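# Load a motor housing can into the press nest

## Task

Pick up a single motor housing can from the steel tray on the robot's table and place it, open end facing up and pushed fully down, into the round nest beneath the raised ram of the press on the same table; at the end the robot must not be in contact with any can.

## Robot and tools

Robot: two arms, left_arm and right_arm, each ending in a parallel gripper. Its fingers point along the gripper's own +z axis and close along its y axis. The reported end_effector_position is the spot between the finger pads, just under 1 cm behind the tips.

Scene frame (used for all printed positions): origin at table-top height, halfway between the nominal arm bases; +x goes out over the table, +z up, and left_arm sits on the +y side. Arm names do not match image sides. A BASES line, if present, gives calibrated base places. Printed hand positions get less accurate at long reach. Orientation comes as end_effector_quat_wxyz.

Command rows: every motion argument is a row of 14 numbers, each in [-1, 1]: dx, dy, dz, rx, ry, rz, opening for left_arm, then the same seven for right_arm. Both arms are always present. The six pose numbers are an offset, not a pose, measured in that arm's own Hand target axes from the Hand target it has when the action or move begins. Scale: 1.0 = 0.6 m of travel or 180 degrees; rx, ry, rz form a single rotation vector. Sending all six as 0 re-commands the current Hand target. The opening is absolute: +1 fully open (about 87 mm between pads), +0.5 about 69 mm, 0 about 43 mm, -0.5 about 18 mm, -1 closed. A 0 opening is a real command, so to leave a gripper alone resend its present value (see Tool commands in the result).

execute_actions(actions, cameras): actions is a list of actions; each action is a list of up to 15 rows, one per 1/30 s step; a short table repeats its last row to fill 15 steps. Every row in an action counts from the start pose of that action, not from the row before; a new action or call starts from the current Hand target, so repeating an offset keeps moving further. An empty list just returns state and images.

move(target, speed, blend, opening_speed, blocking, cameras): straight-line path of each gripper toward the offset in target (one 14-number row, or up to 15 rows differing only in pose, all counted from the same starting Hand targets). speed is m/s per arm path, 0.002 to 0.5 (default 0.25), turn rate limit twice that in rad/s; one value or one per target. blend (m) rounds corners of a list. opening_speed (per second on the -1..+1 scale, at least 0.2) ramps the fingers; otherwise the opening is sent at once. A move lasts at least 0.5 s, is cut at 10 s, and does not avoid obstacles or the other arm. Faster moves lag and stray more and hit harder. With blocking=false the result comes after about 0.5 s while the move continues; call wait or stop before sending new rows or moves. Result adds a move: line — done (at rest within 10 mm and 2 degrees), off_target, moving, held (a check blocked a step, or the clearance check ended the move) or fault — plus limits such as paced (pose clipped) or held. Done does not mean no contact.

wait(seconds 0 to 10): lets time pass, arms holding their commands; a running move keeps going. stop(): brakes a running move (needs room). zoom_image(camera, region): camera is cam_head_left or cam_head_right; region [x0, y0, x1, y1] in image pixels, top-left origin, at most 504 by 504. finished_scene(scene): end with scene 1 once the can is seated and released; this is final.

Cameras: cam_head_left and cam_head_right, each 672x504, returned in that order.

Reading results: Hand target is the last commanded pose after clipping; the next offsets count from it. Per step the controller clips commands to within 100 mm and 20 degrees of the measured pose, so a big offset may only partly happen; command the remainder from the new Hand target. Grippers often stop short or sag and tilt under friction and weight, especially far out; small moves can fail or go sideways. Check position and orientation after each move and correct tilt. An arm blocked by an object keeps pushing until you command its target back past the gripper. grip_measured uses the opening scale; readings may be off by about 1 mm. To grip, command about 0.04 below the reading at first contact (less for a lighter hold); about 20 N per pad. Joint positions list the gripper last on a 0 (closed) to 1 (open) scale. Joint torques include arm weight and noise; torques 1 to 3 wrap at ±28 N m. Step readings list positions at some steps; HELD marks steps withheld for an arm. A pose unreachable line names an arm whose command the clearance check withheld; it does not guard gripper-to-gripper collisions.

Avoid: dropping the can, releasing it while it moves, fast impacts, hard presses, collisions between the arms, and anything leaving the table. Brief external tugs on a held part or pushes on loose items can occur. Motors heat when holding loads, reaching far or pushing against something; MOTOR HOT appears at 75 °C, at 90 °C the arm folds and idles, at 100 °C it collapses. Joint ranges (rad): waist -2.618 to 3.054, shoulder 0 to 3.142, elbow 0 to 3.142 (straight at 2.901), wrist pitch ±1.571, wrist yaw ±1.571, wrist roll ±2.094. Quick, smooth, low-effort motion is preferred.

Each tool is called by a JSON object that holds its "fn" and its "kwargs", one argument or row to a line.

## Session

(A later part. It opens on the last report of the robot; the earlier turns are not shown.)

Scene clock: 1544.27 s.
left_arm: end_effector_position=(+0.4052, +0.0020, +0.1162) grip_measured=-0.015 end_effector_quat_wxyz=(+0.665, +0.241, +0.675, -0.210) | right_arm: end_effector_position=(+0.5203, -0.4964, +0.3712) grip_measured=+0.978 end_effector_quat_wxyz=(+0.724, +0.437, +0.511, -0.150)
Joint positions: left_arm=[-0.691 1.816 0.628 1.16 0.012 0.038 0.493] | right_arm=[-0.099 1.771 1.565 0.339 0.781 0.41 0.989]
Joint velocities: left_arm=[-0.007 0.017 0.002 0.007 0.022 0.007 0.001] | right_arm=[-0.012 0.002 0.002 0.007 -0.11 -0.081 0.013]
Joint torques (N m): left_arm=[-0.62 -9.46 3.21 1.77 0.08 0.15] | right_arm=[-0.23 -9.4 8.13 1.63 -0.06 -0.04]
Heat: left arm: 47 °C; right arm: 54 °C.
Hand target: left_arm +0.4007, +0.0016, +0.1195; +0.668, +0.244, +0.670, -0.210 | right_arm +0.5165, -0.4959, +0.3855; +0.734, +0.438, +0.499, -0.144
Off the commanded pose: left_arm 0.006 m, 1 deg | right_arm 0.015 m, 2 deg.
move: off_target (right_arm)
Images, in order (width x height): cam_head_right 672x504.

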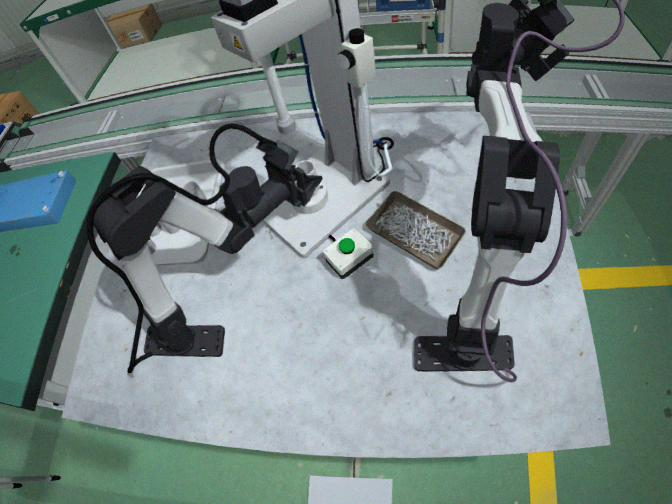

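{"fn": "move", "kwargs": {
  "target": [0.0,-0.007,0.009,0,0,0,-0.7,0,0,0,0,0,0,1],
  "speed": 0.02,
  "cameras": ["cam_head_right"]
}}

{"fn": "zoom_image", "kwargs": {
  "camera": "cam_head_right",
  "region": [260, 140, 340, 220]
}}

Scene clock: 1548.33 s.
left_arm: end_effector_position=(+0.4036, -0.0001, +0.1162) grip_measured=-0.015 end_effector_quat_wxyz=(+0.665, +0.240, +0.676, -0.208) | right_arm: end_effector_position=(+0.5203, -0.4964, +0.3712) grip_measured=+0.978 end_effector_quat_wxyz=(+0.724, +0.437, +0.511, -0.150)
Joint positions: left_arm=[-0.702 1.816 0.628 1.16 -0.005 0.038 0.493] | right_arm=[-0.099 1.771 1.565 0.339 0.781 0.41 0.989]
Joint velocities: left_arm=[-0.007 -0.017 0.012 0.007 -0.051 -0.037 0.001] | right_arm=[0.002 0.017 0.007 -0.007 0.051 -0.022 0.018]
Joint torques (N m): left_arm=[-0.8 -7.8 5.01 1.72 0.09 0.09] | right_arm=[-0.23 -9.4 8.13 1.63 -0.06 -0.04]
Heat: left arm: 46 °C; right arm: 54 °C.
Hand target: left_arm +0.4025, -0.0050, +0.1190; +0.668, +0.244, +0.671, -0.210 | right_arm +0.5165, -0.4959, +0.3855; +0.734, +0.438, +0.499, -0.144
Off the commanded pose: left_arm 0.006 m, 1 deg | right_arm 0.015 m, 2 deg.
move: off_target (right_arm)
Images, in order (width x height): cam_head_right 672x504.

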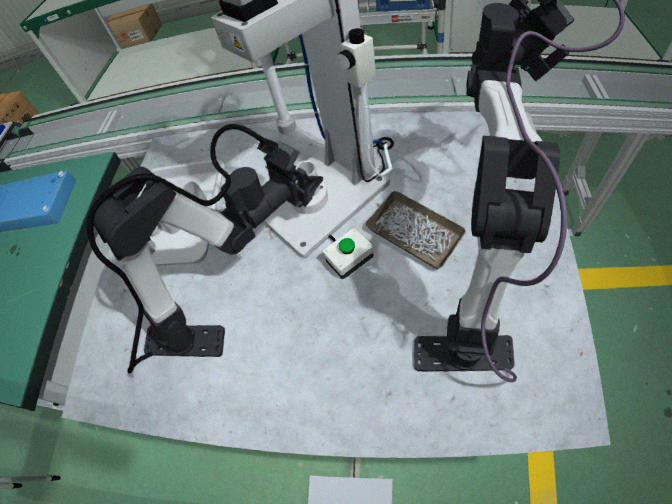

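Scaled by 6.300.

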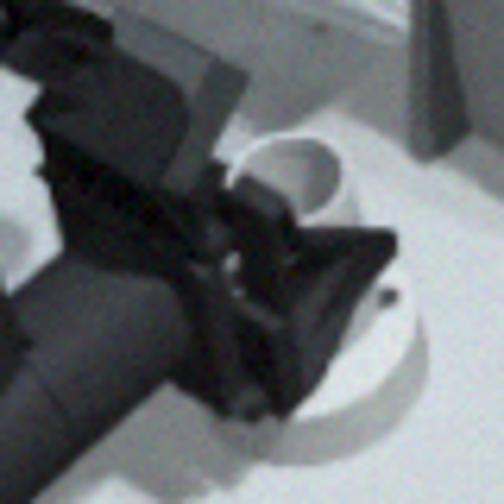

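{"fn": "move", "kwargs": {
  "target": [0.006,0,0.008,0,0,0,-0.7,0,0,0,0,0,0,1],
  "speed": 0.02,
  "cameras": []
}}

{"fn": "move", "kwargs": {
  "target": [0.003,0,0.006,0,0,0,-0.7,0,0,0,0,0,0,1],
  "speed": 0.02,
  "cameras": ["cam_head_right"]
}}

{"fn": "zoom_image", "kwargs": {
  "camera": "cam_head_right",
  "region": [260, 140, 340, 220]
}}

Scene clock: 1553.80 s.
left_arm: end_effector_position=(+0.4044, -0.0008, +0.1161) grip_measured=-0.015 end_effector_quat_wxyz=(+0.669, +0.239, +0.672, -0.209) | right_arm: end_effector_position=(+0.5203, -0.4964, +0.3712) grip_measured=+0.978 end_effector_quat_wxyz=(+0.724, +0.437, +0.511, -0.150)
Joint positions: left_arm=[-0.702 1.827 0.628 1.181 -0.005 0.038 0.493] | right_arm=[-0.099 1.771 1.565 0.339 0.781 0.41 0.989]
Joint velocities: left_arm=[-0.022 0.002 0.007 0.007 0.022 0.037 -0.004] | right_arm=[-0.022 0.007 -0.032 0.037 -0.022 0.007 -0.013]
Joint torques (N m): left_arm=[-0.79 -6.16 6.08 1.59 0.12 0.11] | right_arm=[-0.23 -9.4 8.13 1.63 -0.06 -0.04]
Heat: left arm: 46 °C; right arm: 54 °C.
Hand target: left_arm +0.4063, -0.0076, +0.1153; +0.668, +0.244, +0.670, -0.210 | right_arm +0.5165, -0.4959, +0.3855; +0.734, +0.438, +0.499, -0.144
Off the commanded pose: left_arm 0.007 m, 1 deg | right_arm 0.015 m, 2 deg.
move: off_target (right_arm)
No camera images: "cameras" was empty.

Scene clock: 1554.53 s.
left_arm: end_effector_position=(+0.4078, -0.0033, +0.1165) grip_measured=-0.015 end_effector_quat_wxyz=(+0.671, +0.238, +0.670, -0.210) | right_arm: end_effector_position=(+0.5203, -0.4964, +0.3712) grip_measured=+0.978 end_effector_quat_wxyz=(+0.724, +0.437, +0.511, -0.150)
Joint positions: left_arm=[-0.702 1.844 0.643 1.19 -0.005 0.038 0.493] | right_arm=[-0.099 1.771 1.565 0.339 0.781 0.41 0.989]
Joint velocities: left_arm=[0.012 -0.007 -0.007 -0.022 -0.022 0.007 -0.006] | right_arm=[-0.002 0.007 -0.017 -0.007 -0.007 -0.066 -0.003]
Joint torques (N m): left_arm=[-0.79 -6.28 5.96 1.59 0.1 0.12] | right_arm=[-0.23 -9.4 8.13 1.63 -0.06 -0.04]
Heat: left arm: 46 °C; right arm: 54 °C.
Hand target: left_arm +0.4093, -0.0097, +0.1134; +0.669, +0.244, +0.670, -0.210 | right_arm +0.5165, -0.4959, +0.3855; +0.734, +0.438, +0.499, -0.144
Off the commanded pose: left_arm 0.007 m, 1 deg | right_arm 0.015 m, 2 deg.
move: off_target (right_arm)
Images, in order (width x height): cam_head_right 672x504.

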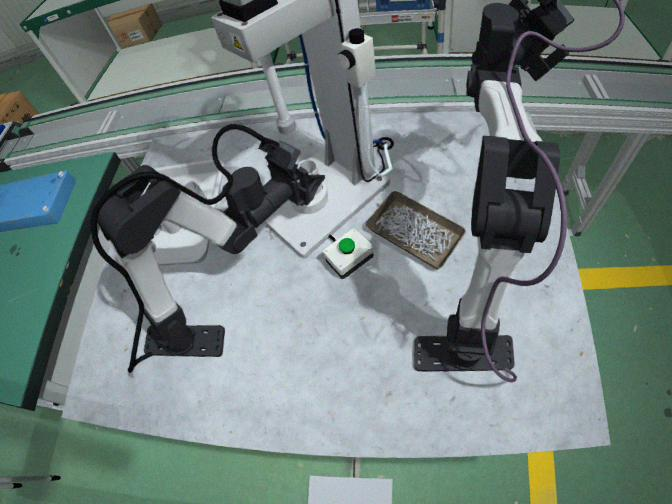

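Scaled by 6.300.

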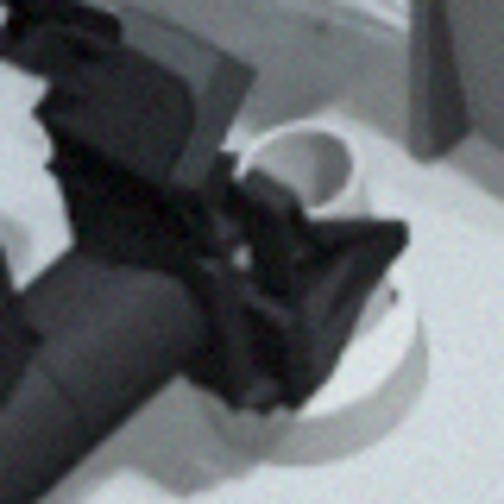

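{"fn": "move", "kwargs": {
  "target": [-0.006,0.002,-0.008,0,0.01,0,-0.7,0,0,0,0,0,0,1],
  "speed": 0.02,
  "cameras": []
}}

{"fn": "move", "kwargs": {
  "target": [0,0,-0.004,0,0.0,0,-0.7,0,0,0,0,0,0,1],
  "speed": 0.02,
  "cameras": ["cam_head_right"]
}}

{"fn": "zoom_image", "kwargs": {
  "camera": "cam_head_right",
  "region": [260, 140, 340, 220]
}}

Scene clock: 1560.23 s.
left_arm: end_effector_position=(+0.4080, -0.0035, +0.1158) grip_measured=-0.015 end_effector_quat_wxyz=(+0.665, +0.240, +0.676, -0.208) | right_arm: end_effector_position=(+0.5203, -0.4964, +0.3712) grip_measured=+0.978 end_effector_quat_wxyz=(+0.724, +0.437, +0.511, -0.150)
Joint positions: left_arm=[-0.702 1.833 0.651 1.153 -0.005 0.038 0.493] | right_arm=[-0.099 1.771 1.565 0.339 0.781 0.41 0.989]
Joint velocities: left_arm=[0.002 0.012 -0.002 0.007 -0.007 -0.007 -0.001] | right_arm=[-0.002 0.012 -0.007 -0.007 0.022 -0.022 -0.003]
Joint torques (N m): left_arm=[-0.54 -10.41 5.35 1.14 0.08 0.13] | right_arm=[-0.23 -9.4 8.13 1.63 -0.06 -0.04]
Heat: left arm: 46 °C; right arm: 54 °C.
Hand target: left_arm +0.4062, -0.0062, +0.1173; +0.658, +0.247, +0.681, -0.206 | right_arm +0.5165, -0.4959, +0.3855; +0.734, +0.438, +0.499, -0.144
Off the commanded pose: left_arm 0.003 m, 1 deg | right_arm 0.015 m, 2 deg.
move: off_target (right_arm)
No camera images: "cameras" was empty.

Scene clock: 1560.93 s.
left_arm: end_effector_position=(+0.4078, -0.0033, +0.1158) grip_measured=-0.015 end_effector_quat_wxyz=(+0.664, +0.240, +0.677, -0.208) | right_arm: end_effector_position=(+0.5203, -0.4964, +0.3712) grip_measured=+0.978 end_effector_quat_wxyz=(+0.724, +0.437, +0.511, -0.150)
Joint positions: left_arm=[-0.702 1.829 0.651 1.147 -0.005 0.038 0.493] | right_arm=[-0.099 1.771 1.565 0.339 0.781 0.41 0.989]
Joint velocities: left_arm=[-0.002 0.007 -0.007 -0.007 -0.007 -0.066 -0.011] | right_arm=[0.002 0.002 -0.017 -0.007 0.007 0.007 -0.003]
Joint torques (N m): left_arm=[-0.61 -10.8 4.55 1.21 0.11 0.12] | right_arm=[-0.23 -9.4 8.14 1.63 -0.06 -0.04]
Heat: left arm: 46 °C; right arm: 54 °C.
Hand target: left_arm +0.4043, -0.0047, +0.1174; +0.658, +0.247, +0.681, -0.206 | right_arm +0.5165, -0.4959, +0.3855; +0.734, +0.438, +0.499, -0.144
Off the commanded pose: left_arm 0.004 m, 1 deg | right_arm 0.015 m, 2 deg.
move: off_target (right_arm)
Images, in order (width x height): cam_head_right 672x504.

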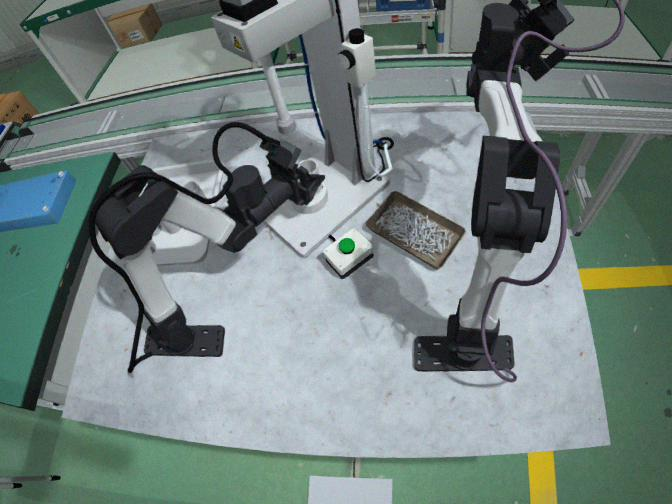

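Scaled by 6.300.

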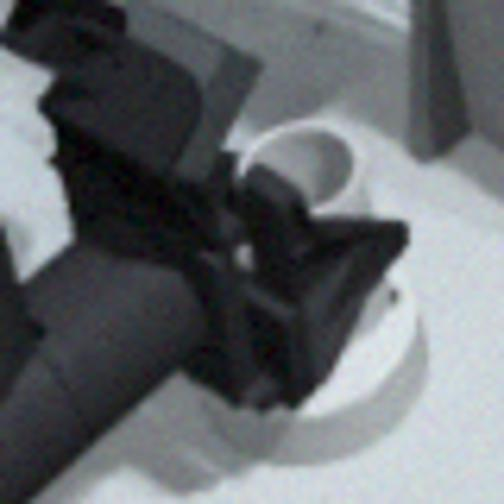

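{"fn": "move", "kwargs": {
  "target": [0.006,0.004,-0.004,0,0.0,0,-0.7,0,0,0,0,0,0,1],
  "speed": 0.02,
  "cameras": []
}}

{"fn": "move", "kwargs": {
  "target": [0.006,0.003,0,0,0.0,0,-0.7,0,0,0,0,0,0,1],
  "speed": 0.02,
  "cameras": ["cam_head_right"]
}}

{"fn": "zoom_image", "kwargs": {
  "camera": "cam_head_right",
  "region": [260, 140, 340, 220]
}}

Scene clock: 1564.67 s.
left_arm: end_effector_position=(+0.4077, -0.0033, +0.1158) grip_measured=-0.015 end_effector_quat_wxyz=(+0.664, +0.240, +0.677, -0.208) | right_arm: end_effector_position=(+0.5203, -0.4964, +0.3712) grip_measured=+0.978 end_effector_quat_wxyz=(+0.724, +0.437, +0.511, -0.150)
Joint positions: left_arm=[-0.702 1.829 0.651 1.146 -0.005 0.038 0.493] | right_arm=[-0.099 1.771 1.565 0.339 0.781 0.41 0.989]
Joint velocities: left_arm=[0.007 0.012 0.002 0.051 -0.022 -0.037 -0.001] | right_arm=[-0.012 0.007 0.002 -0.022 0.037 0.037 -0.013]
Joint torques (N m): left_arm=[0.16 -10.18 3.51 1.43 0.17 0.09] | right_arm=[-0.21 -9.39 8.14 1.63 -0.06 -0.04]
Heat: left arm: 45 °C; right arm: 54 °C.
Hand target: left_arm +0.4038, -0.0011, +0.1141; +0.658, +0.247, +0.681, -0.206 | right_arm +0.5165, -0.4959, +0.3855; +0.734, +0.438, +0.499, -0.144
Off the commanded pose: left_arm 0.005 m, 1 deg | right_arm 0.015 m, 2 deg.
move: off_target (right_arm)
No camera images: "cameras" was empty.

Scene clock: 1565.37 s.
left_arm: end_effector_position=(+0.4076, -0.0035, +0.1161) grip_measured=-0.015 end_effector_quat_wxyz=(+0.664, +0.241, +0.676, -0.208) | right_arm: end_effector_position=(+0.5203, -0.4964, +0.3712) grip_measured=+0.978 end_effector_quat_wxyz=(+0.724, +0.437, +0.511, -0.150)
Joint positions: left_arm=[-0.702 1.829 0.651 1.147 -0.004 0.038 0.493] | right_arm=[-0.099 1.771 1.565 0.339 0.781 0.41 0.989]
Joint velocities: left_arm=[-0.007 -0.017 0.022 -0.007 -0.022 0.007 -0.004] | right_arm=[-0.002 -0.002 0.012 0.037 0.007 -0.037 -0.024]
Joint torques (N m): left_arm=[0.8 -8.99 3.07 1.58 0.23 0.12] | right_arm=[-0.23 -9.4 8.13 1.63 -0.06 -0.04]
Heat: left arm: 45 °C; right arm: 54 °C.
Hand target: left_arm +0.4048, +0.0007, +0.1106; +0.658, +0.247, +0.681, -0.206 | right_arm +0.5165, -0.4959, +0.3855; +0.734, +0.438, +0.499, -0.144
Off the commanded pose: left_arm 0.007 m, 1 deg | right_arm 0.015 m, 2 deg.
move: off_target (right_arm)
Images, in order (width x height): cam_head_right 672x504.

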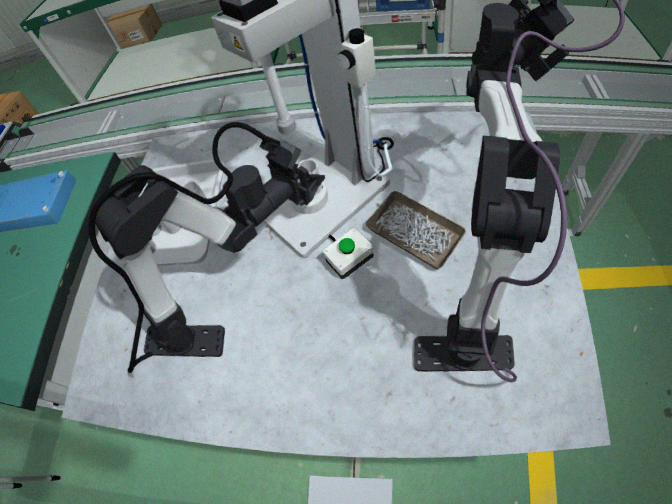

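Scaled by 6.300.

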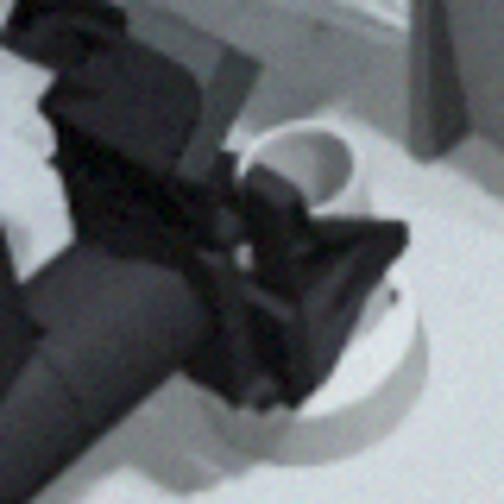

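{"fn": "move", "kwargs": {
  "target": [
    [0.003,0.006,0,0,0,0,-0.7,0,0,0,0,0,0,1],
    [0.004,0.006,-0.008,0,0,0,-0.7,0,0,0,0,0,0,1],
    [0.005,-0.001,-0.008,0,0,0,-0.7,0,0,0,0,0,0,1],
    [0.006,-0.004,0.002,0,0,0,-0.7,0,0,0,0,0,0,1],
    [0.008,0.003,0.002,0,0,0,-0.7,0,0,0,0,0,0,1]
  ],
  "speed": 0.015,
  "cameras": ["cam_head_right"]
}}

{"fn": "zoom_image", "kwargs": {
  "camera": "cam_head_right",
  "region": [260, 140, 340, 220]
}}

Scene clock: 1573.23 s.
left_arm: end_effector_position=(+0.4050, -0.0003, +0.1158) grip_measured=-0.015 end_effector_quat_wxyz=(+0.667, +0.242, +0.672, -0.212) | right_arm: end_effector_position=(+0.5203, -0.4964, +0.3712) grip_measured=+0.978 end_effector_quat_wxyz=(+0.724, +0.437, +0.511, -0.150)
Joint positions: left_arm=[-0.694 1.829 0.628 1.182 0.012 0.038 0.493] | right_arm=[-0.099 1.771 1.565 0.339 0.781 0.41 0.989]
Joint velocities: left_arm=[0.022 -0.002 0.012 -0.007 -0.037 -0.037 -0.004] | right_arm=[-0.007 -0.002 -0.007 -0.11 -0.007 -0.007 0.013]
Joint torques (N m): left_arm=[0.79 -6.84 4.67 1.46 0.15 0.14] | right_arm=[-0.23 -9.4 8.13 1.63 -0.06 -0.04]
Heat: left arm: 44 °C; right arm: 54 °C.
Hand target: left_arm +0.4067, +0.0017, +0.1058; +0.658, +0.247, +0.681, -0.206 | right_arm +0.5165, -0.4959, +0.3855; +0.734, +0.438, +0.499, -0.144
Off the commanded pose: left_arm 0.010 m, 2 deg | right_arm 0.015 m, 2 deg.
move: off_target (right_arm)
Images, in order (width x height): cam_head_right 672x504.

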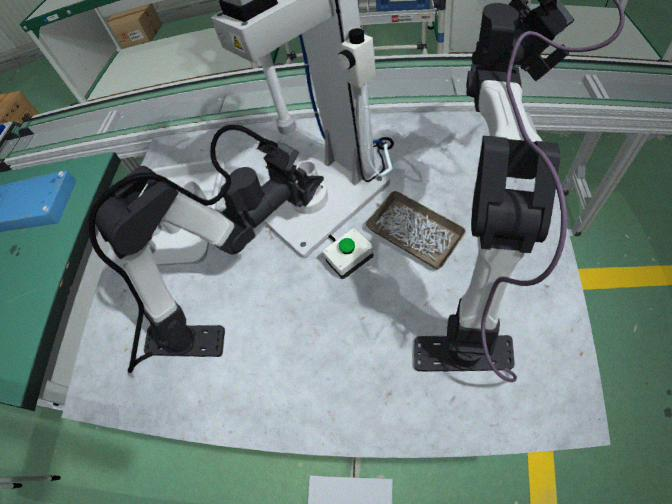

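Scaled by 6.300.

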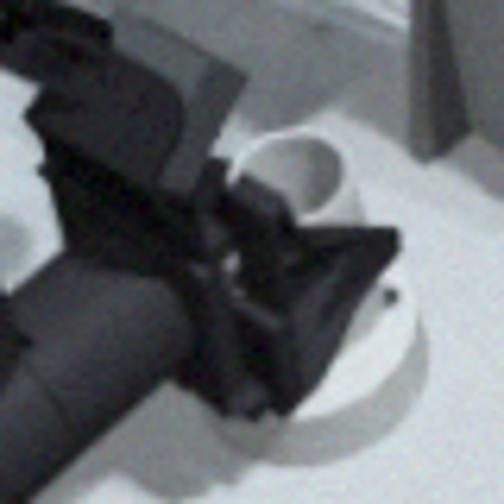

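{"fn": "move", "kwargs": {
  "target": [
    [-0.006,0,0,0,0.0,-0.009,-0.7,0,0,0,0,0,0,1],
    [-0.004,-0.004,0.004,0,0,-0.009,-0.7,0,0,0,0,0,0,1],
    [-0.002,-0.008,0.006,0,0,-0.009,-0.7,0,0,0,0,0,0,1],
    [0.003,-0.006,0.012,0,0,-0.009,-0.7,0,0,0,0,0,0,1]
  ],
  "speed": 0.01,
  "cameras": ["cam_head_right"]
}}

{"fn": "zoom_image", "kwargs": {
  "camera": "cam_head_right",
  "region": [260, 140, 340, 220]
}}

Scene clock: 1581.70 s.
left_arm: end_effector_position=(+0.4087, -0.0021, +0.1155) grip_measured=-0.015 end_effector_quat_wxyz=(+0.668, +0.234, +0.672, -0.218) | right_arm: end_effector_position=(+0.5203, -0.4964, +0.3712) grip_measured=+0.978 end_effector_quat_wxyz=(+0.724, +0.437, +0.511, -0.150)
Joint positions: left_arm=[-0.691 1.846 0.643 1.19 0.012 0.021 0.493] | right_arm=[-0.099 1.771 1.565 0.339 0.781 0.41 0.989]
Joint velocities: left_arm=[0.007 0.022 -0.002 0.022 0.007 -0.022 -0.001] | right_arm=[0.002 0.007 -0.002 -0.007 0.037 -0.139 -0.003]
Joint torques (N m): left_arm=[-0.27 -5.74 5.64 1.37 0.06 -0.02] | right_arm=[-0.23 -9.42 8.13 1.63 -0.06 -0.04]
Heat: left arm: 44 °C; right arm: 54 °C.
Hand target: left_arm +0.4103, -0.0052, +0.1033; +0.655, +0.237, +0.684, -0.215 | right_arm +0.5165, -0.4959, +0.3855; +0.734, +0.438, +0.499, -0.144
Off the commanded pose: left_arm 0.013 m, 2 deg | right_arm 0.015 m, 2 deg.
move: off_target (left_arm, right_arm)
Images, in order (width x height): cam_head_right 672x504.

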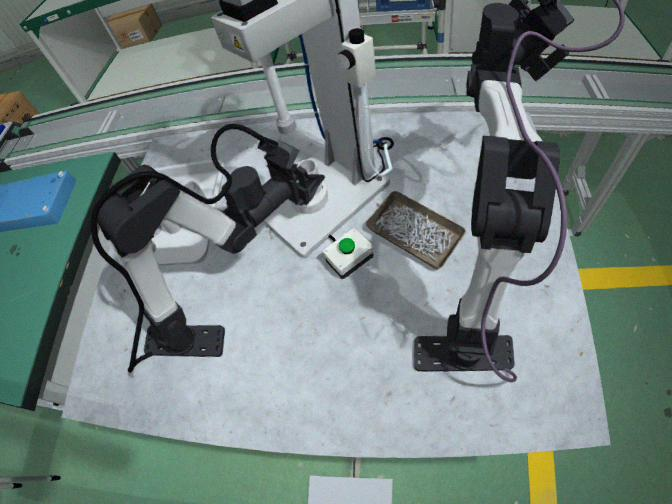

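Scaled by 6.300.

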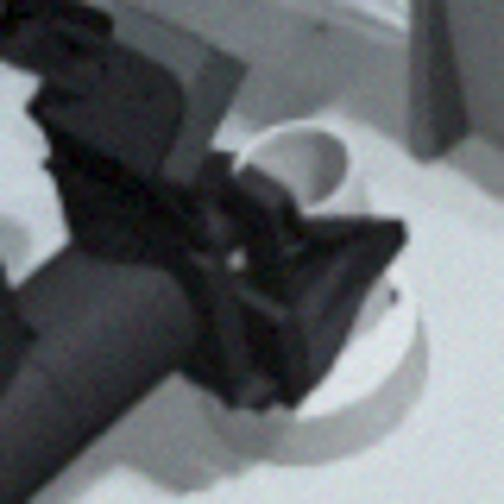

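{"fn": "move", "kwargs": {
  "target": [
    [-0.006,0,-0.006,0,0.012,0,-0.7,0,0,0,0,0,0,1],
    [-0.004,0,-0.012,0,0.012,0,-0.7,0,0,0,0,0,0,1],
    [0.0,0,-0.014,0,0.012,0,-0.7,0,0,0,0,0,0,1]
  ],
  "speed": 0.01,
  "cameras": ["cam_head_right"]
}}

{"fn": "zoom_image", "kwargs": {
  "camera": "cam_head_right",
  "region": [260, 140, 340, 220]
}}

Scene clock: 1589.33 s.
left_arm: end_effector_position=(+0.4095, -0.0027, +0.1151) grip_measured=-0.015 end_effector_quat_wxyz=(+0.660, +0.236, +0.680, -0.216) | right_arm: end_effector_position=(+0.5203, -0.4964, +0.3712) grip_measured=+0.978 end_effector_quat_wxyz=(+0.724, +0.437, +0.511, -0.150)
Joint positions: left_arm=[-0.691 1.832 0.656 1.14 0.012 0.019 0.493] | right_arm=[-0.099 1.771 1.565 0.339 0.781 0.41 0.989]
Joint velocities: left_arm=[0.012 -0.002 0.007 0.066 -0.095 -0.022 0.001] | right_arm=[0.007 -0.002 -0.022 0.007 0.037 -0.051 0.013]
Joint torques (N m): left_arm=[-0.31 -9.76 3.34 1.16 0.07 0] | right_arm=[-0.23 -9.4 8.13 1.63 -0.06 -0.04]
Heat: left arm: 44 °C; right arm: 54 °C.
Hand target: left_arm +0.4037, -0.0003, +0.1040; +0.642, +0.241, +0.696, -0.211 | right_arm +0.5165, -0.4959, +0.3855; +0.734, +0.438, +0.499, -0.144
Off the commanded pose: left_arm 0.013 m, 3 deg | right_arm 0.015 m, 2 deg.
move: off_target (left_arm, right_arm)
Images, in order (width x height): cam_head_right 672x504.

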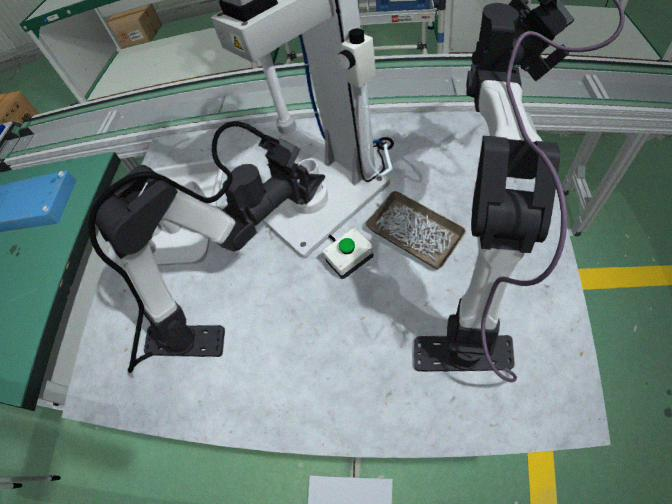

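Scaled by 6.300.

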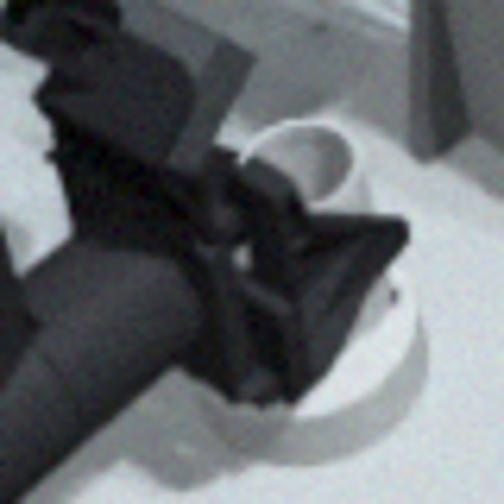

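{"fn": "move", "kwargs": {
  "target": [
    [-0.006,0.008,0.003,0,0,0,-0.7,0,0,0,0,0,0,1],
    [-0.004,0.012,0.0,0,0,0,-0.7,0,0,0,0,0,0,1],
    [0.0,0.014,-0.002,0,0,0,-0.7,0,0,0,0,0,0,1]
  ],
  "speed": 0.01,
  "cameras": ["cam_head_right"]
}}

{"fn": "zoom_image", "kwargs": {
  "camera": "cam_head_right",
  "region": [260, 140, 340, 220]
}}

Scene clock: 1597.03 s.
left_arm: end_effector_position=(+0.4109, -0.0004, +0.1150) grip_measured=-0.015 end_effector_quat_wxyz=(+0.658, +0.239, +0.680, -0.218) | right_arm: end_effector_position=(+0.5203, -0.4964, +0.3712) grip_measured=+0.978 end_effector_quat_wxyz=(+0.724, +0.437, +0.511, -0.150)
Joint positions: left_arm=[-0.679 1.83 0.656 1.136 0.032 0.019 0.493] | right_arm=[-0.099 1.771 1.565 0.339 0.781 0.41 0.989]
Joint velocities: left_arm=[-0.017 -0.007 -0.017 0.037 -0.022 -0.066 -0.001] | right_arm=[0.002 0.012 -0.007 0.007 -0.095 0.007 0.008]
Joint torques (N m): left_arm=[0.85 -9.95 3.17 1.18 0.17 0.06] | right_arm=[-0.23 -9.4 8.13 1.63 -0.06 -0.04]
Heat: left arm: 44 °C; right arm: 54 °C.
Hand target: left_arm +0.4078, +0.0071, +0.1042; +0.642, +0.242, +0.696, -0.211 | right_arm +0.5165, -0.4959, +0.3855; +0.734, +0.438, +0.499, -0.144
Off the commanded pose: left_arm 0.014 m, 3 deg | right_arm 0.015 m, 2 deg.
move: off_target (left_arm, right_arm)
Images, in order (width x height): cam_head_right 672x504.

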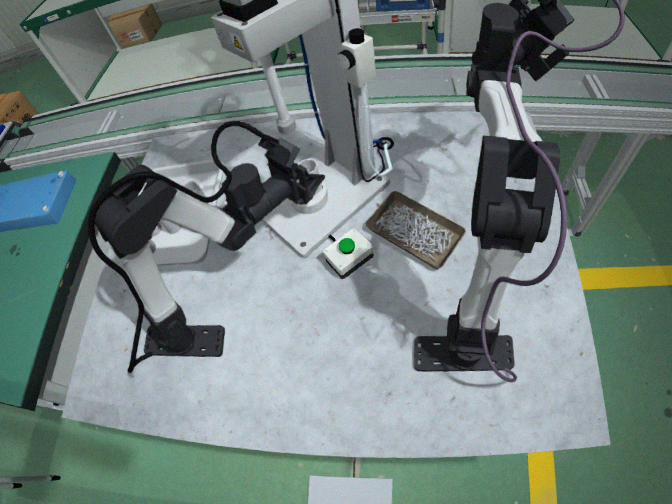

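Scaled by 6.300.

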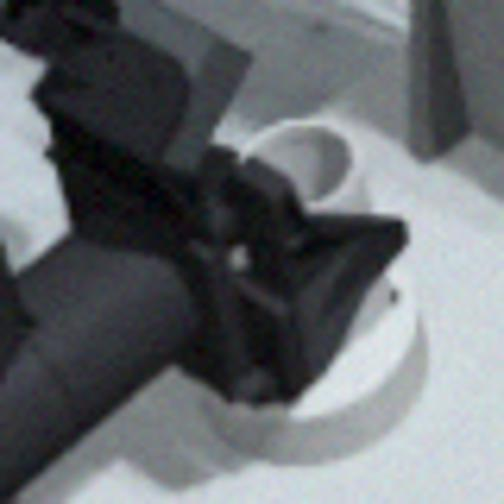

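{"fn": "move", "kwargs": {
  "target": [0.02,-0.009,0.014,0,0,0,-0.7,0,0,0,0,0,0,1],
  "speed": 0.02,
  "cameras": []
}}

{"fn": "move", "kwargs": {
  "target": [0.02,0,0,0,0,0,-0.7,0,0,0,0,0,0,1],
  "speed": 0.02,
  "cameras": ["cam_head_right"]
}}

{"fn": "zoom_image", "kwargs": {
  "camera": "cam_head_right",
  "region": [260, 140, 340, 220]
}}

Scene clock: 1604.07 s.
left_arm: end_effector_position=(+0.4126, -0.0015, +0.1153) grip_measured=-0.015 end_effector_quat_wxyz=(+0.665, +0.236, +0.673, -0.220) | right_arm: end_effector_position=(+0.5203, -0.4964, +0.3712) grip_measured=+0.978 end_effector_quat_wxyz=(+0.724, +0.437, +0.511, -0.150)
Joint positions: left_arm=[-0.678 1.851 0.656 1.177 0.032 0.019 0.493] | right_arm=[-0.099 1.771 1.565 0.339 0.781 0.41 0.989]
Joint velocities: left_arm=[-0.017 0.012 -0.032 0.007 -0.022 -0.051 -0.011] | right_arm=[0.007 -0.002 -0.017 0.007 0.022 -0.037 -0.008]
Joint torques (N m): left_arm=[-0.53 -5.55 4.22 1.28 -0.04 0.05] | right_arm=[-0.23 -9.4 8.13 1.63 -0.06 -0.04]
Heat: left arm: 43 °C; right arm: 54 °C.
Hand target: left_arm +0.4104, -0.0012, +0.0912; +0.642, +0.241, +0.696, -0.211 | right_arm +0.5165, -0.4959, +0.3855; +0.734, +0.438, +0.499, -0.144
Off the commanded pose: left_arm 0.024 m, 4 deg | right_arm 0.015 m, 2 deg.
move: off_target (left_arm, right_arm)
No camera images: "cameras" was empty.

Scene clock: 1605.07 s.
left_arm: end_effector_position=(+0.4152, -0.0034, +0.1154) grip_measured=-0.015 end_effector_quat_wxyz=(+0.677, +0.232, +0.661, -0.224) | right_arm: end_effector_position=(+0.5203, -0.4964, +0.3712) grip_measured=+0.978 end_effector_quat_wxyz=(+0.724, +0.437, +0.511, -0.150)
Joint positions: left_arm=[-0.678 1.891 0.656 1.252 0.032 0.018 0.493] | right_arm=[-0.099 1.771 1.565 0.339 0.781 0.41 0.989]
Joint velocities: left_arm=[-0.012 -0.002 -0.002 -0.022 -0.037 -0.022 -0.006] | right_arm=[-0.002 -0.002 -0.007 -0.051 -0.051 0.007 -0.018]
Joint torques (N m): left_arm=[-0.49 -5.42 2.7 1.12 0 0.07] | right_arm=[-0.23 -9.4 8.13 1.63 -0.06 -0.04]
Heat: left arm: 43 °C; right arm: 54 °C.
Hand target: left_arm +0.4096, -0.0001, +0.0791; +0.642, +0.241, +0.697, -0.211 | right_arm +0.5165, -0.4959, +0.3855; +0.734, +0.438, +0.499, -0.144
Off the commanded pose: left_arm 0.037 m, 6 deg | right_arm 0.015 m, 2 deg.
move: off_target (left_arm, right_arm)
Images, in order (width x height): cam_head_right 672x504.

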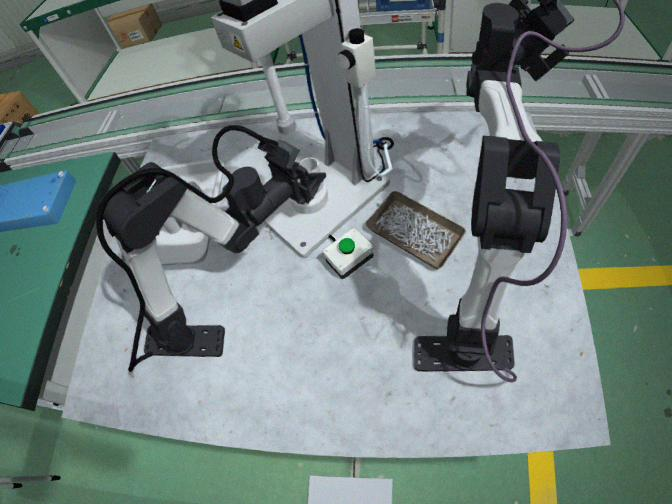

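Scaled by 6.300.

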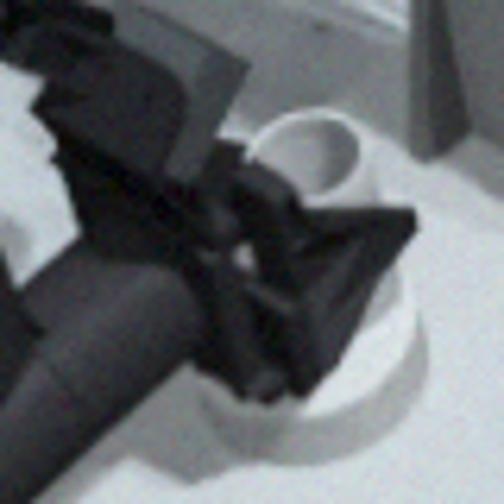

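{"fn": "zoom_image", "kwargs": {
  "camera": "cam_head_right",
  "region": [292, 155, 332, 195]
}}

Scaled by 12.600.

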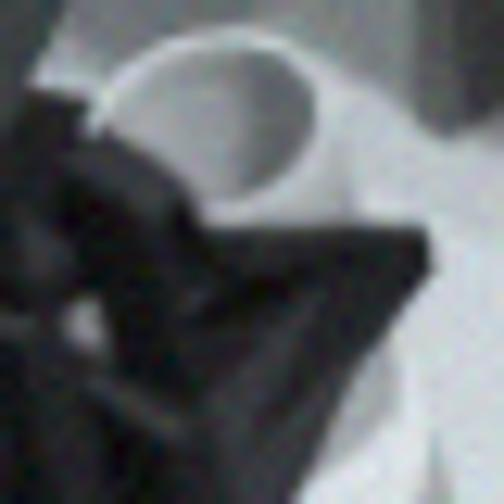

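{"fn": "move", "kwargs": {
  "target": [-0.1065,-0.008,0.003,0,-0.038,0,-0.7,0,0,0,0,0,0,1],
  "speed": 0.04,
  "cameras": ["cam_head_right"]
}}

{"fn": "zoom_image", "kwargs": {
  "camera": "cam_head_right",
  "region": [292, 155, 332, 195]
}}

{"fn": "zoom_image", "kwargs": {
  "camera": "cam_head_right",
  "region": [260, 140, 340, 220]
}}

Scene clock: 1636.87 s.
left_arm: end_effector_position=(+0.4087, -0.0044, +0.1168) grip_measured=-0.015 end_effector_quat_wxyz=(+0.664, +0.236, +0.676, -0.218) | right_arm: end_effector_position=(+0.5203, -0.4964, +0.3712) grip_measured=+0.978 end_effector_quat_wxyz=(+0.724, +0.437, +0.511, -0.150)
Joint positions: left_arm=[-0.695 1.836 0.654 1.157 0.012 0.018 0.493] | right_arm=[-0.099 1.771 1.565 0.339 0.781 0.41 0.989]
Joint velocities: left_arm=[0.007 -0.017 -0.027 0.037 -0.051 0.022 0.009] | right_arm=[-0.012 -0.007 0.012 -0.037 0.066 -0.081 -0.024]
Joint torques (N m): left_arm=[-0.69 -11.79 6.52 1.65 0.03 0.01] | right_arm=[-0.23 -9.4 8.14 1.63 -0.06 -0.04]
Heat: left arm: 41 °C; right arm: 54 °C.
Hand target: left_arm +0.4121, -0.0101, +0.1429; +0.682, +0.229, +0.657, -0.225 | right_arm +0.5165, -0.4959, +0.3855; +0.734, +0.438, +0.499, -0.144
Off the commanded pose: left_arm 0.026 m, 3 deg | right_arm 0.015 m, 2 deg.
move: off_target (left_arm, right_arm)
Images, in order (width x height): cam_head_right 672x504.

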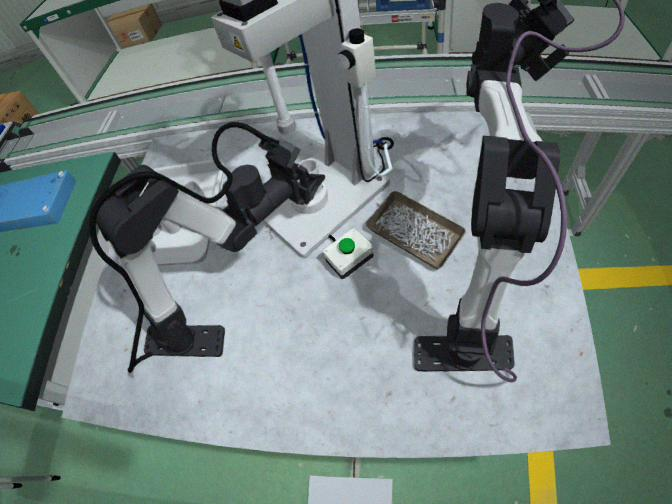

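Scaled by 12.600.

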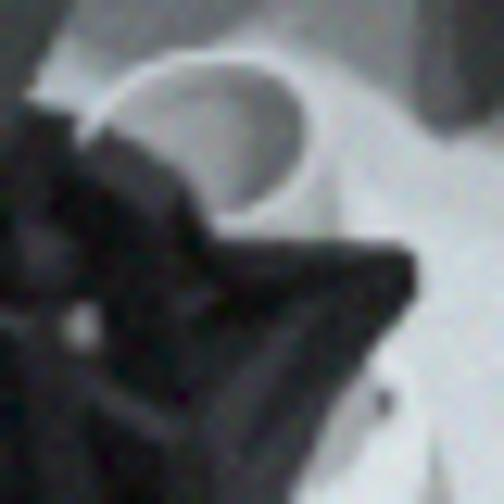

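Scaled by 6.300.

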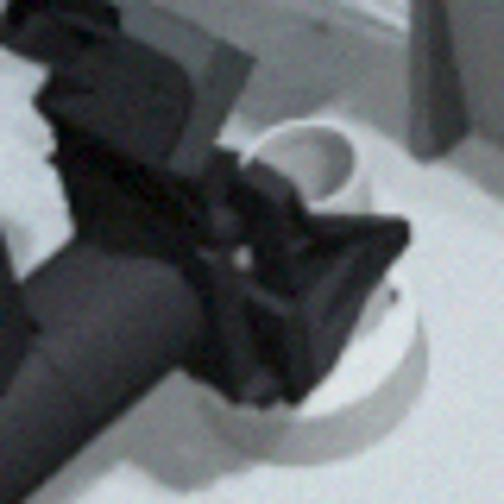

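{"fn": "move", "kwargs": {
  "target": [-0.01,0,-0.012,0,0.0,0,-0.7,0,0,0,0,0,0,1],
  "speed": 0.04,
  "cameras": ["cam_head_right"]
}}

{"fn": "zoom_image", "kwargs": {
  "camera": "cam_head_right",
  "region": [292, 155, 332, 195]
}}

{"fn": "zoom_image", "kwargs": {
  "camera": "cam_head_right",
  "region": [260, 140, 340, 220]
}}

Scene clock: 1641.10 s.
left_arm: end_effector_position=(+0.4068, -0.0030, +0.1239) grip_measured=-0.015 end_effector_quat_wxyz=(+0.662, +0.236, +0.677, -0.218) | right_arm: end_effector_position=(+0.5203, -0.4964, +0.3712) grip_measured=+0.978 end_effector_quat_wxyz=(+0.724, +0.437, +0.511, -0.150)
Joint positions: left_arm=[-0.695 1.797 0.654 1.114 0.012 0.018 0.493] | right_arm=[-0.099 1.771 1.565 0.339 0.781 0.41 0.989]
Joint velocities: left_arm=[-0.022 -0.007 0.017 -0.007 0.007 0.037 -0.006] | right_arm=[-0.007 -0.027 -0.032 0.037 0.022 -0.037 0.018]
Joint torques (N m): left_arm=[-0.77 -12.05 4.98 1.84 0 0.02] | right_arm=[-0.23 -9.4 8.13 1.63 -0.06 -0.04]
Heat: left arm: 42 °C; right arm: 54 °C.
Hand target: left_arm +0.4062, -0.0059, +0.1489; +0.682, +0.229, +0.657, -0.225 | right_arm +0.5165, -0.4959, +0.3855; +0.734, +0.438, +0.499, -0.144
Off the commanded pose: left_arm 0.025 m, 4 deg | right_arm 0.015 m, 2 deg.
move: off_target (left_arm, right_arm)
Images, in order (width x height): cam_head_right 672x504.

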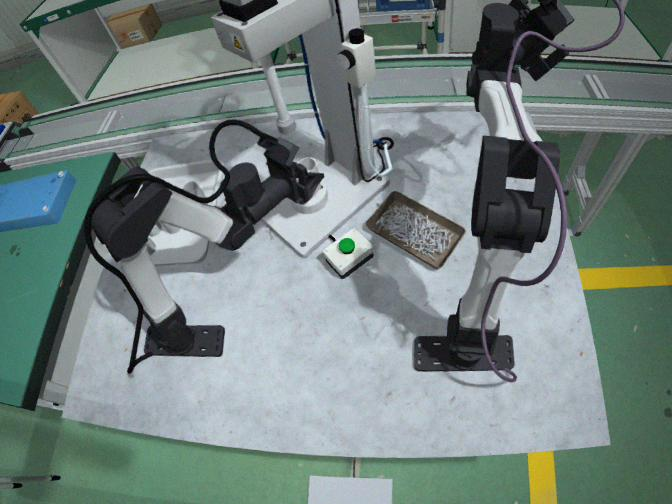

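Scaled by 12.600.

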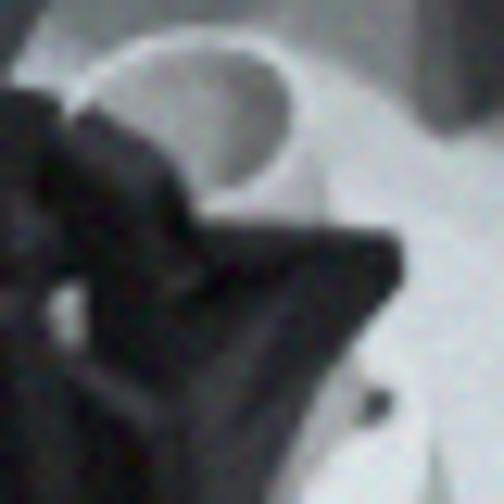

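Scaled by 6.300.

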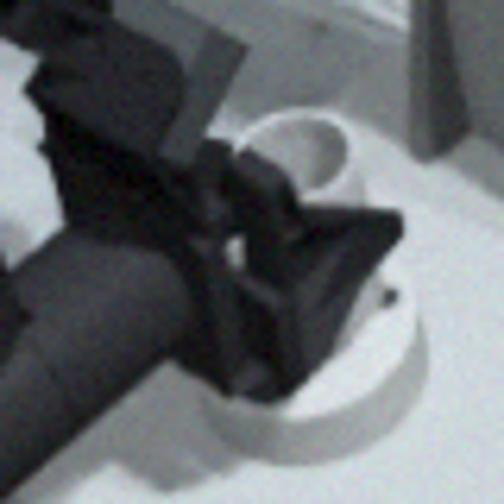

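{"fn": "move", "kwargs": {
  "target": [0.004,0.002,-0.011,0,0.0,0,-0.7,0,0,0,0,0,0,1],
  "speed": 0.04,
  "cameras": ["cam_head_right"]
}}

{"fn": "zoom_image", "kwargs": {
  "camera": "cam_head_right",
  "region": [292, 155, 332, 195]
}}

{"fn": "zoom_image", "kwargs": {
  "camera": "cam_head_right",
  "region": [260, 140, 340, 220]
}}

Scene clock: 1652.00 s.
left_arm: end_effector_position=(+0.4025, +0.0003, +0.1197) grip_measured=-0.015 end_effector_quat_wxyz=(+0.658, +0.238, +0.681, -0.217) | right_arm: end_effector_position=(+0.5203, -0.4964, +0.3712) grip_measured=+0.978 end_effector_quat_wxyz=(+0.724, +0.437, +0.511, -0.150)
Joint positions: left_arm=[-0.695 1.787 0.633 1.113 0.012 0.018 0.493] | right_arm=[-0.099 1.771 1.565 0.339 0.781 0.41 0.989]
Joint velocities: left_arm=[-0.017 0.002 -0.002 -0.037 0.022 -0.022 -0.001] | right_arm=[0.002 0.007 -0.002 -0.007 -0.022 -0.081 0.013]
Joint torques (N m): left_arm=[-0.34 -11.88 4.31 2.03 0.06 0.02] | right_arm=[-0.23 -9.4 8.14 1.63 -0.06 -0.04]
Heat: left arm: 43 °C; right arm: 54 °C.
Hand target: left_arm +0.4017, -0.0009, +0.1464; +0.682, +0.229, +0.657, -0.225 | right_arm +0.5165, -0.4959, +0.3855; +0.734, +0.438, +0.499, -0.144
Off the commanded pose: left_arm 0.027 m, 4 deg | right_arm 0.015 m, 2 deg.
move: off_target (left_arm, right_arm)
Images, in order (width x height): cam_head_right 672x504.

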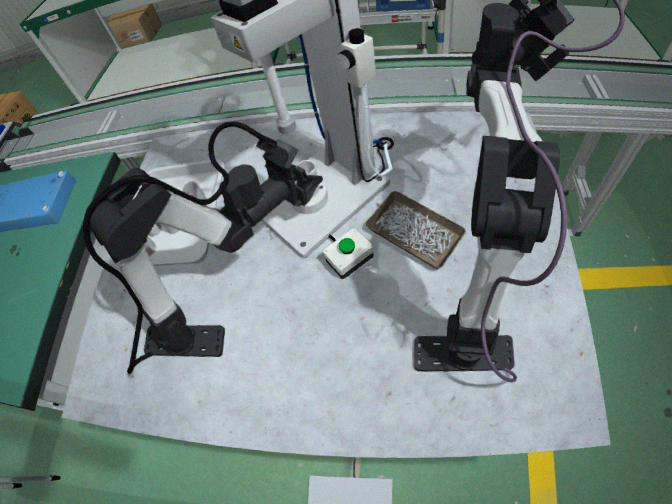

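Scaled by 12.600.

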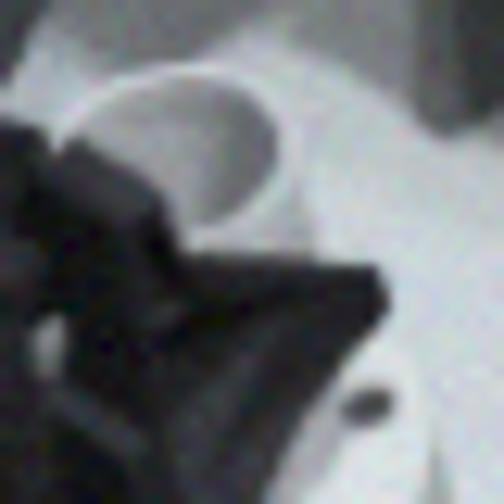

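Scaled by 6.300.

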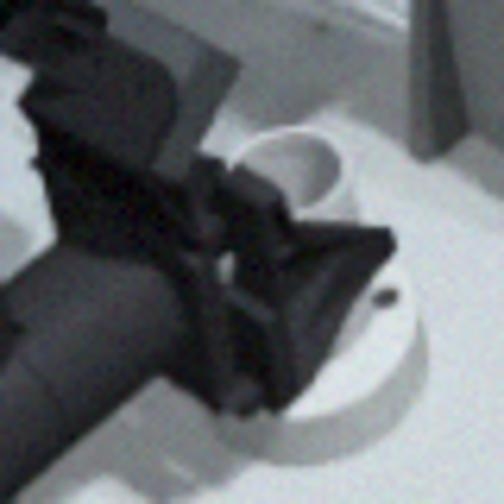

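{"fn": "move", "kwargs": {
  "target": [0.012,0,0.002,0,-0.003,0,-0.7,0,0,0,0,0,0,1],
  "speed": 0.03,
  "cameras": ["cam_head_right"]
}}

{"fn": "zoom_image", "kwargs": {
  "camera": "cam_head_right",
  "region": [260, 140, 340, 220]
}}

Scene clock: 1656.47 s.
left_arm: end_effector_position=(+0.4026, +0.0001, +0.1281) grip_measured=-0.015 end_effector_quat_wxyz=(+0.671, +0.233, +0.668, -0.221) | right_arm: end_effector_position=(+0.5203, -0.4964, +0.3712) grip_measured=+0.978 end_effector_quat_wxyz=(+0.724, +0.437, +0.511, -0.150)
Joint positions: left_arm=[-0.695 1.787 0.625 1.16 0.012 0.018 0.493] | right_arm=[-0.099 1.771 1.565 0.339 0.781 0.41 0.989]
Joint velocities: left_arm=[-0.007 0.012 0.007 0.037 -0.022 -0.007 -0.006] | right_arm=[-0.007 0.002 0.017 -0.051 -0.022 -0.037 -0.05]
Joint torques (N m): left_arm=[-0.34 -8.12 4.29 2.06 0.04 0.05] | right_arm=[-0.23 -9.4 8.14 1.63 -0.06 -0.04]
Heat: left arm: 43 °C; right arm: 54 °C.
Hand target: left_arm +0.4028, -0.0015, +0.1390; +0.685, +0.228, +0.654, -0.226 | right_arm +0.5165, -0.4959, +0.3855; +0.734, +0.438, +0.499, -0.144
Off the commanded pose: left_arm 0.011 m, 3 deg | right_arm 0.015 m, 2 deg.
move: off_target (left_arm, right_arm)
Images, in order (width x height): cam_head_right 672x504.

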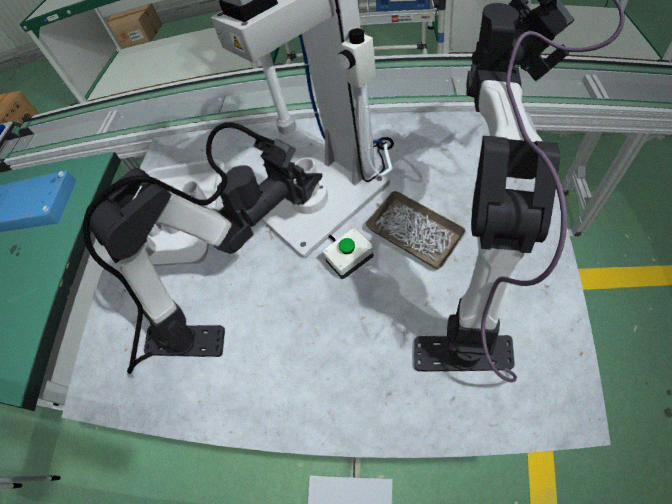

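Scaled by 6.300.

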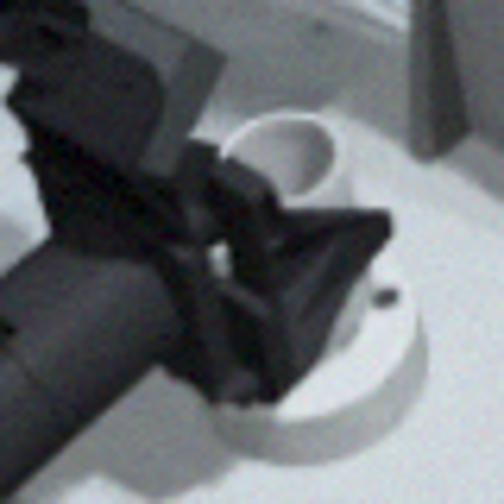

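{"fn": "move", "kwargs": {
  "target": [0.016,-0.002,0.0,0,0.008,0,-0.7,0,0,0,0,0,0,1],
  "speed": 0.03,
  "cameras": ["cam_head_right"]
}}

{"fn": "zoom_image", "kwargs": {
  "camera": "cam_head_right",
  "region": [260, 140, 340, 220]
}}

Scene clock: 1660.23 s.
left_arm: end_effector_position=(+0.4027, +0.0001, +0.1248) grip_measured=-0.015 end_effector_quat_wxyz=(+0.669, +0.234, +0.671, -0.220) | right_arm: end_effector_position=(+0.5203, -0.4964, +0.3712) grip_measured=+0.978 end_effector_quat_wxyz=(+0.724, +0.437, +0.511, -0.150)
Joint positions: left_arm=[-0.695 1.795 0.625 1.161 0.012 0.018 0.493] | right_arm=[-0.099 1.771 1.565 0.339 0.781 0.41 0.989]
Joint velocities: left_arm=[-0.007 -0.017 -0.017 -0.066 0.125 0.007 0.001] | right_arm=[-0.002 -0.012 -0.017 -0.066 -0.037 -0.007 -0.018]
Joint torques (N m): left_arm=[-0.62 -7.13 4.46 1.99 0.03 0.03] | right_arm=[-0.23 -9.4 8.13 1.63 -0.06 -0.04]
Heat: left arm: 42 °C; right arm: 54 °C.
Hand target: left_arm +0.4025, -0.0025, +0.1294; +0.677, +0.230, +0.662, -0.223 | right_arm +0.5165, -0.4959, +0.3855; +0.734, +0.438, +0.499, -0.144
Off the commanded pose: left_arm 0.005 m, 1 deg | right_arm 0.015 m, 2 deg.
move: off_target (right_arm)
Images, in order (width x height): cam_head_right 672x504.

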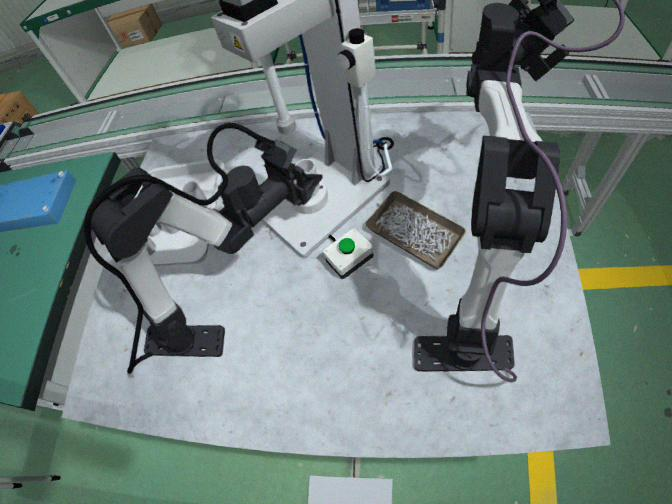

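Scaled by 6.300.

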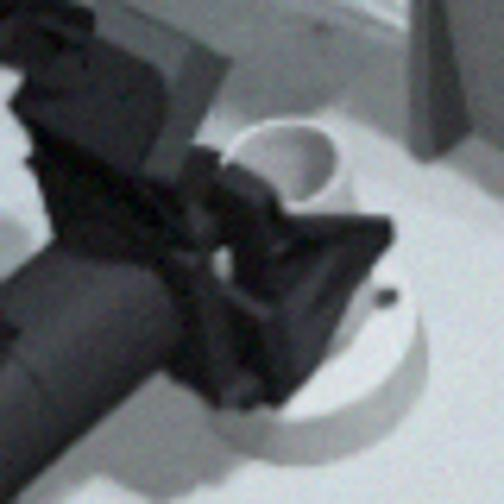

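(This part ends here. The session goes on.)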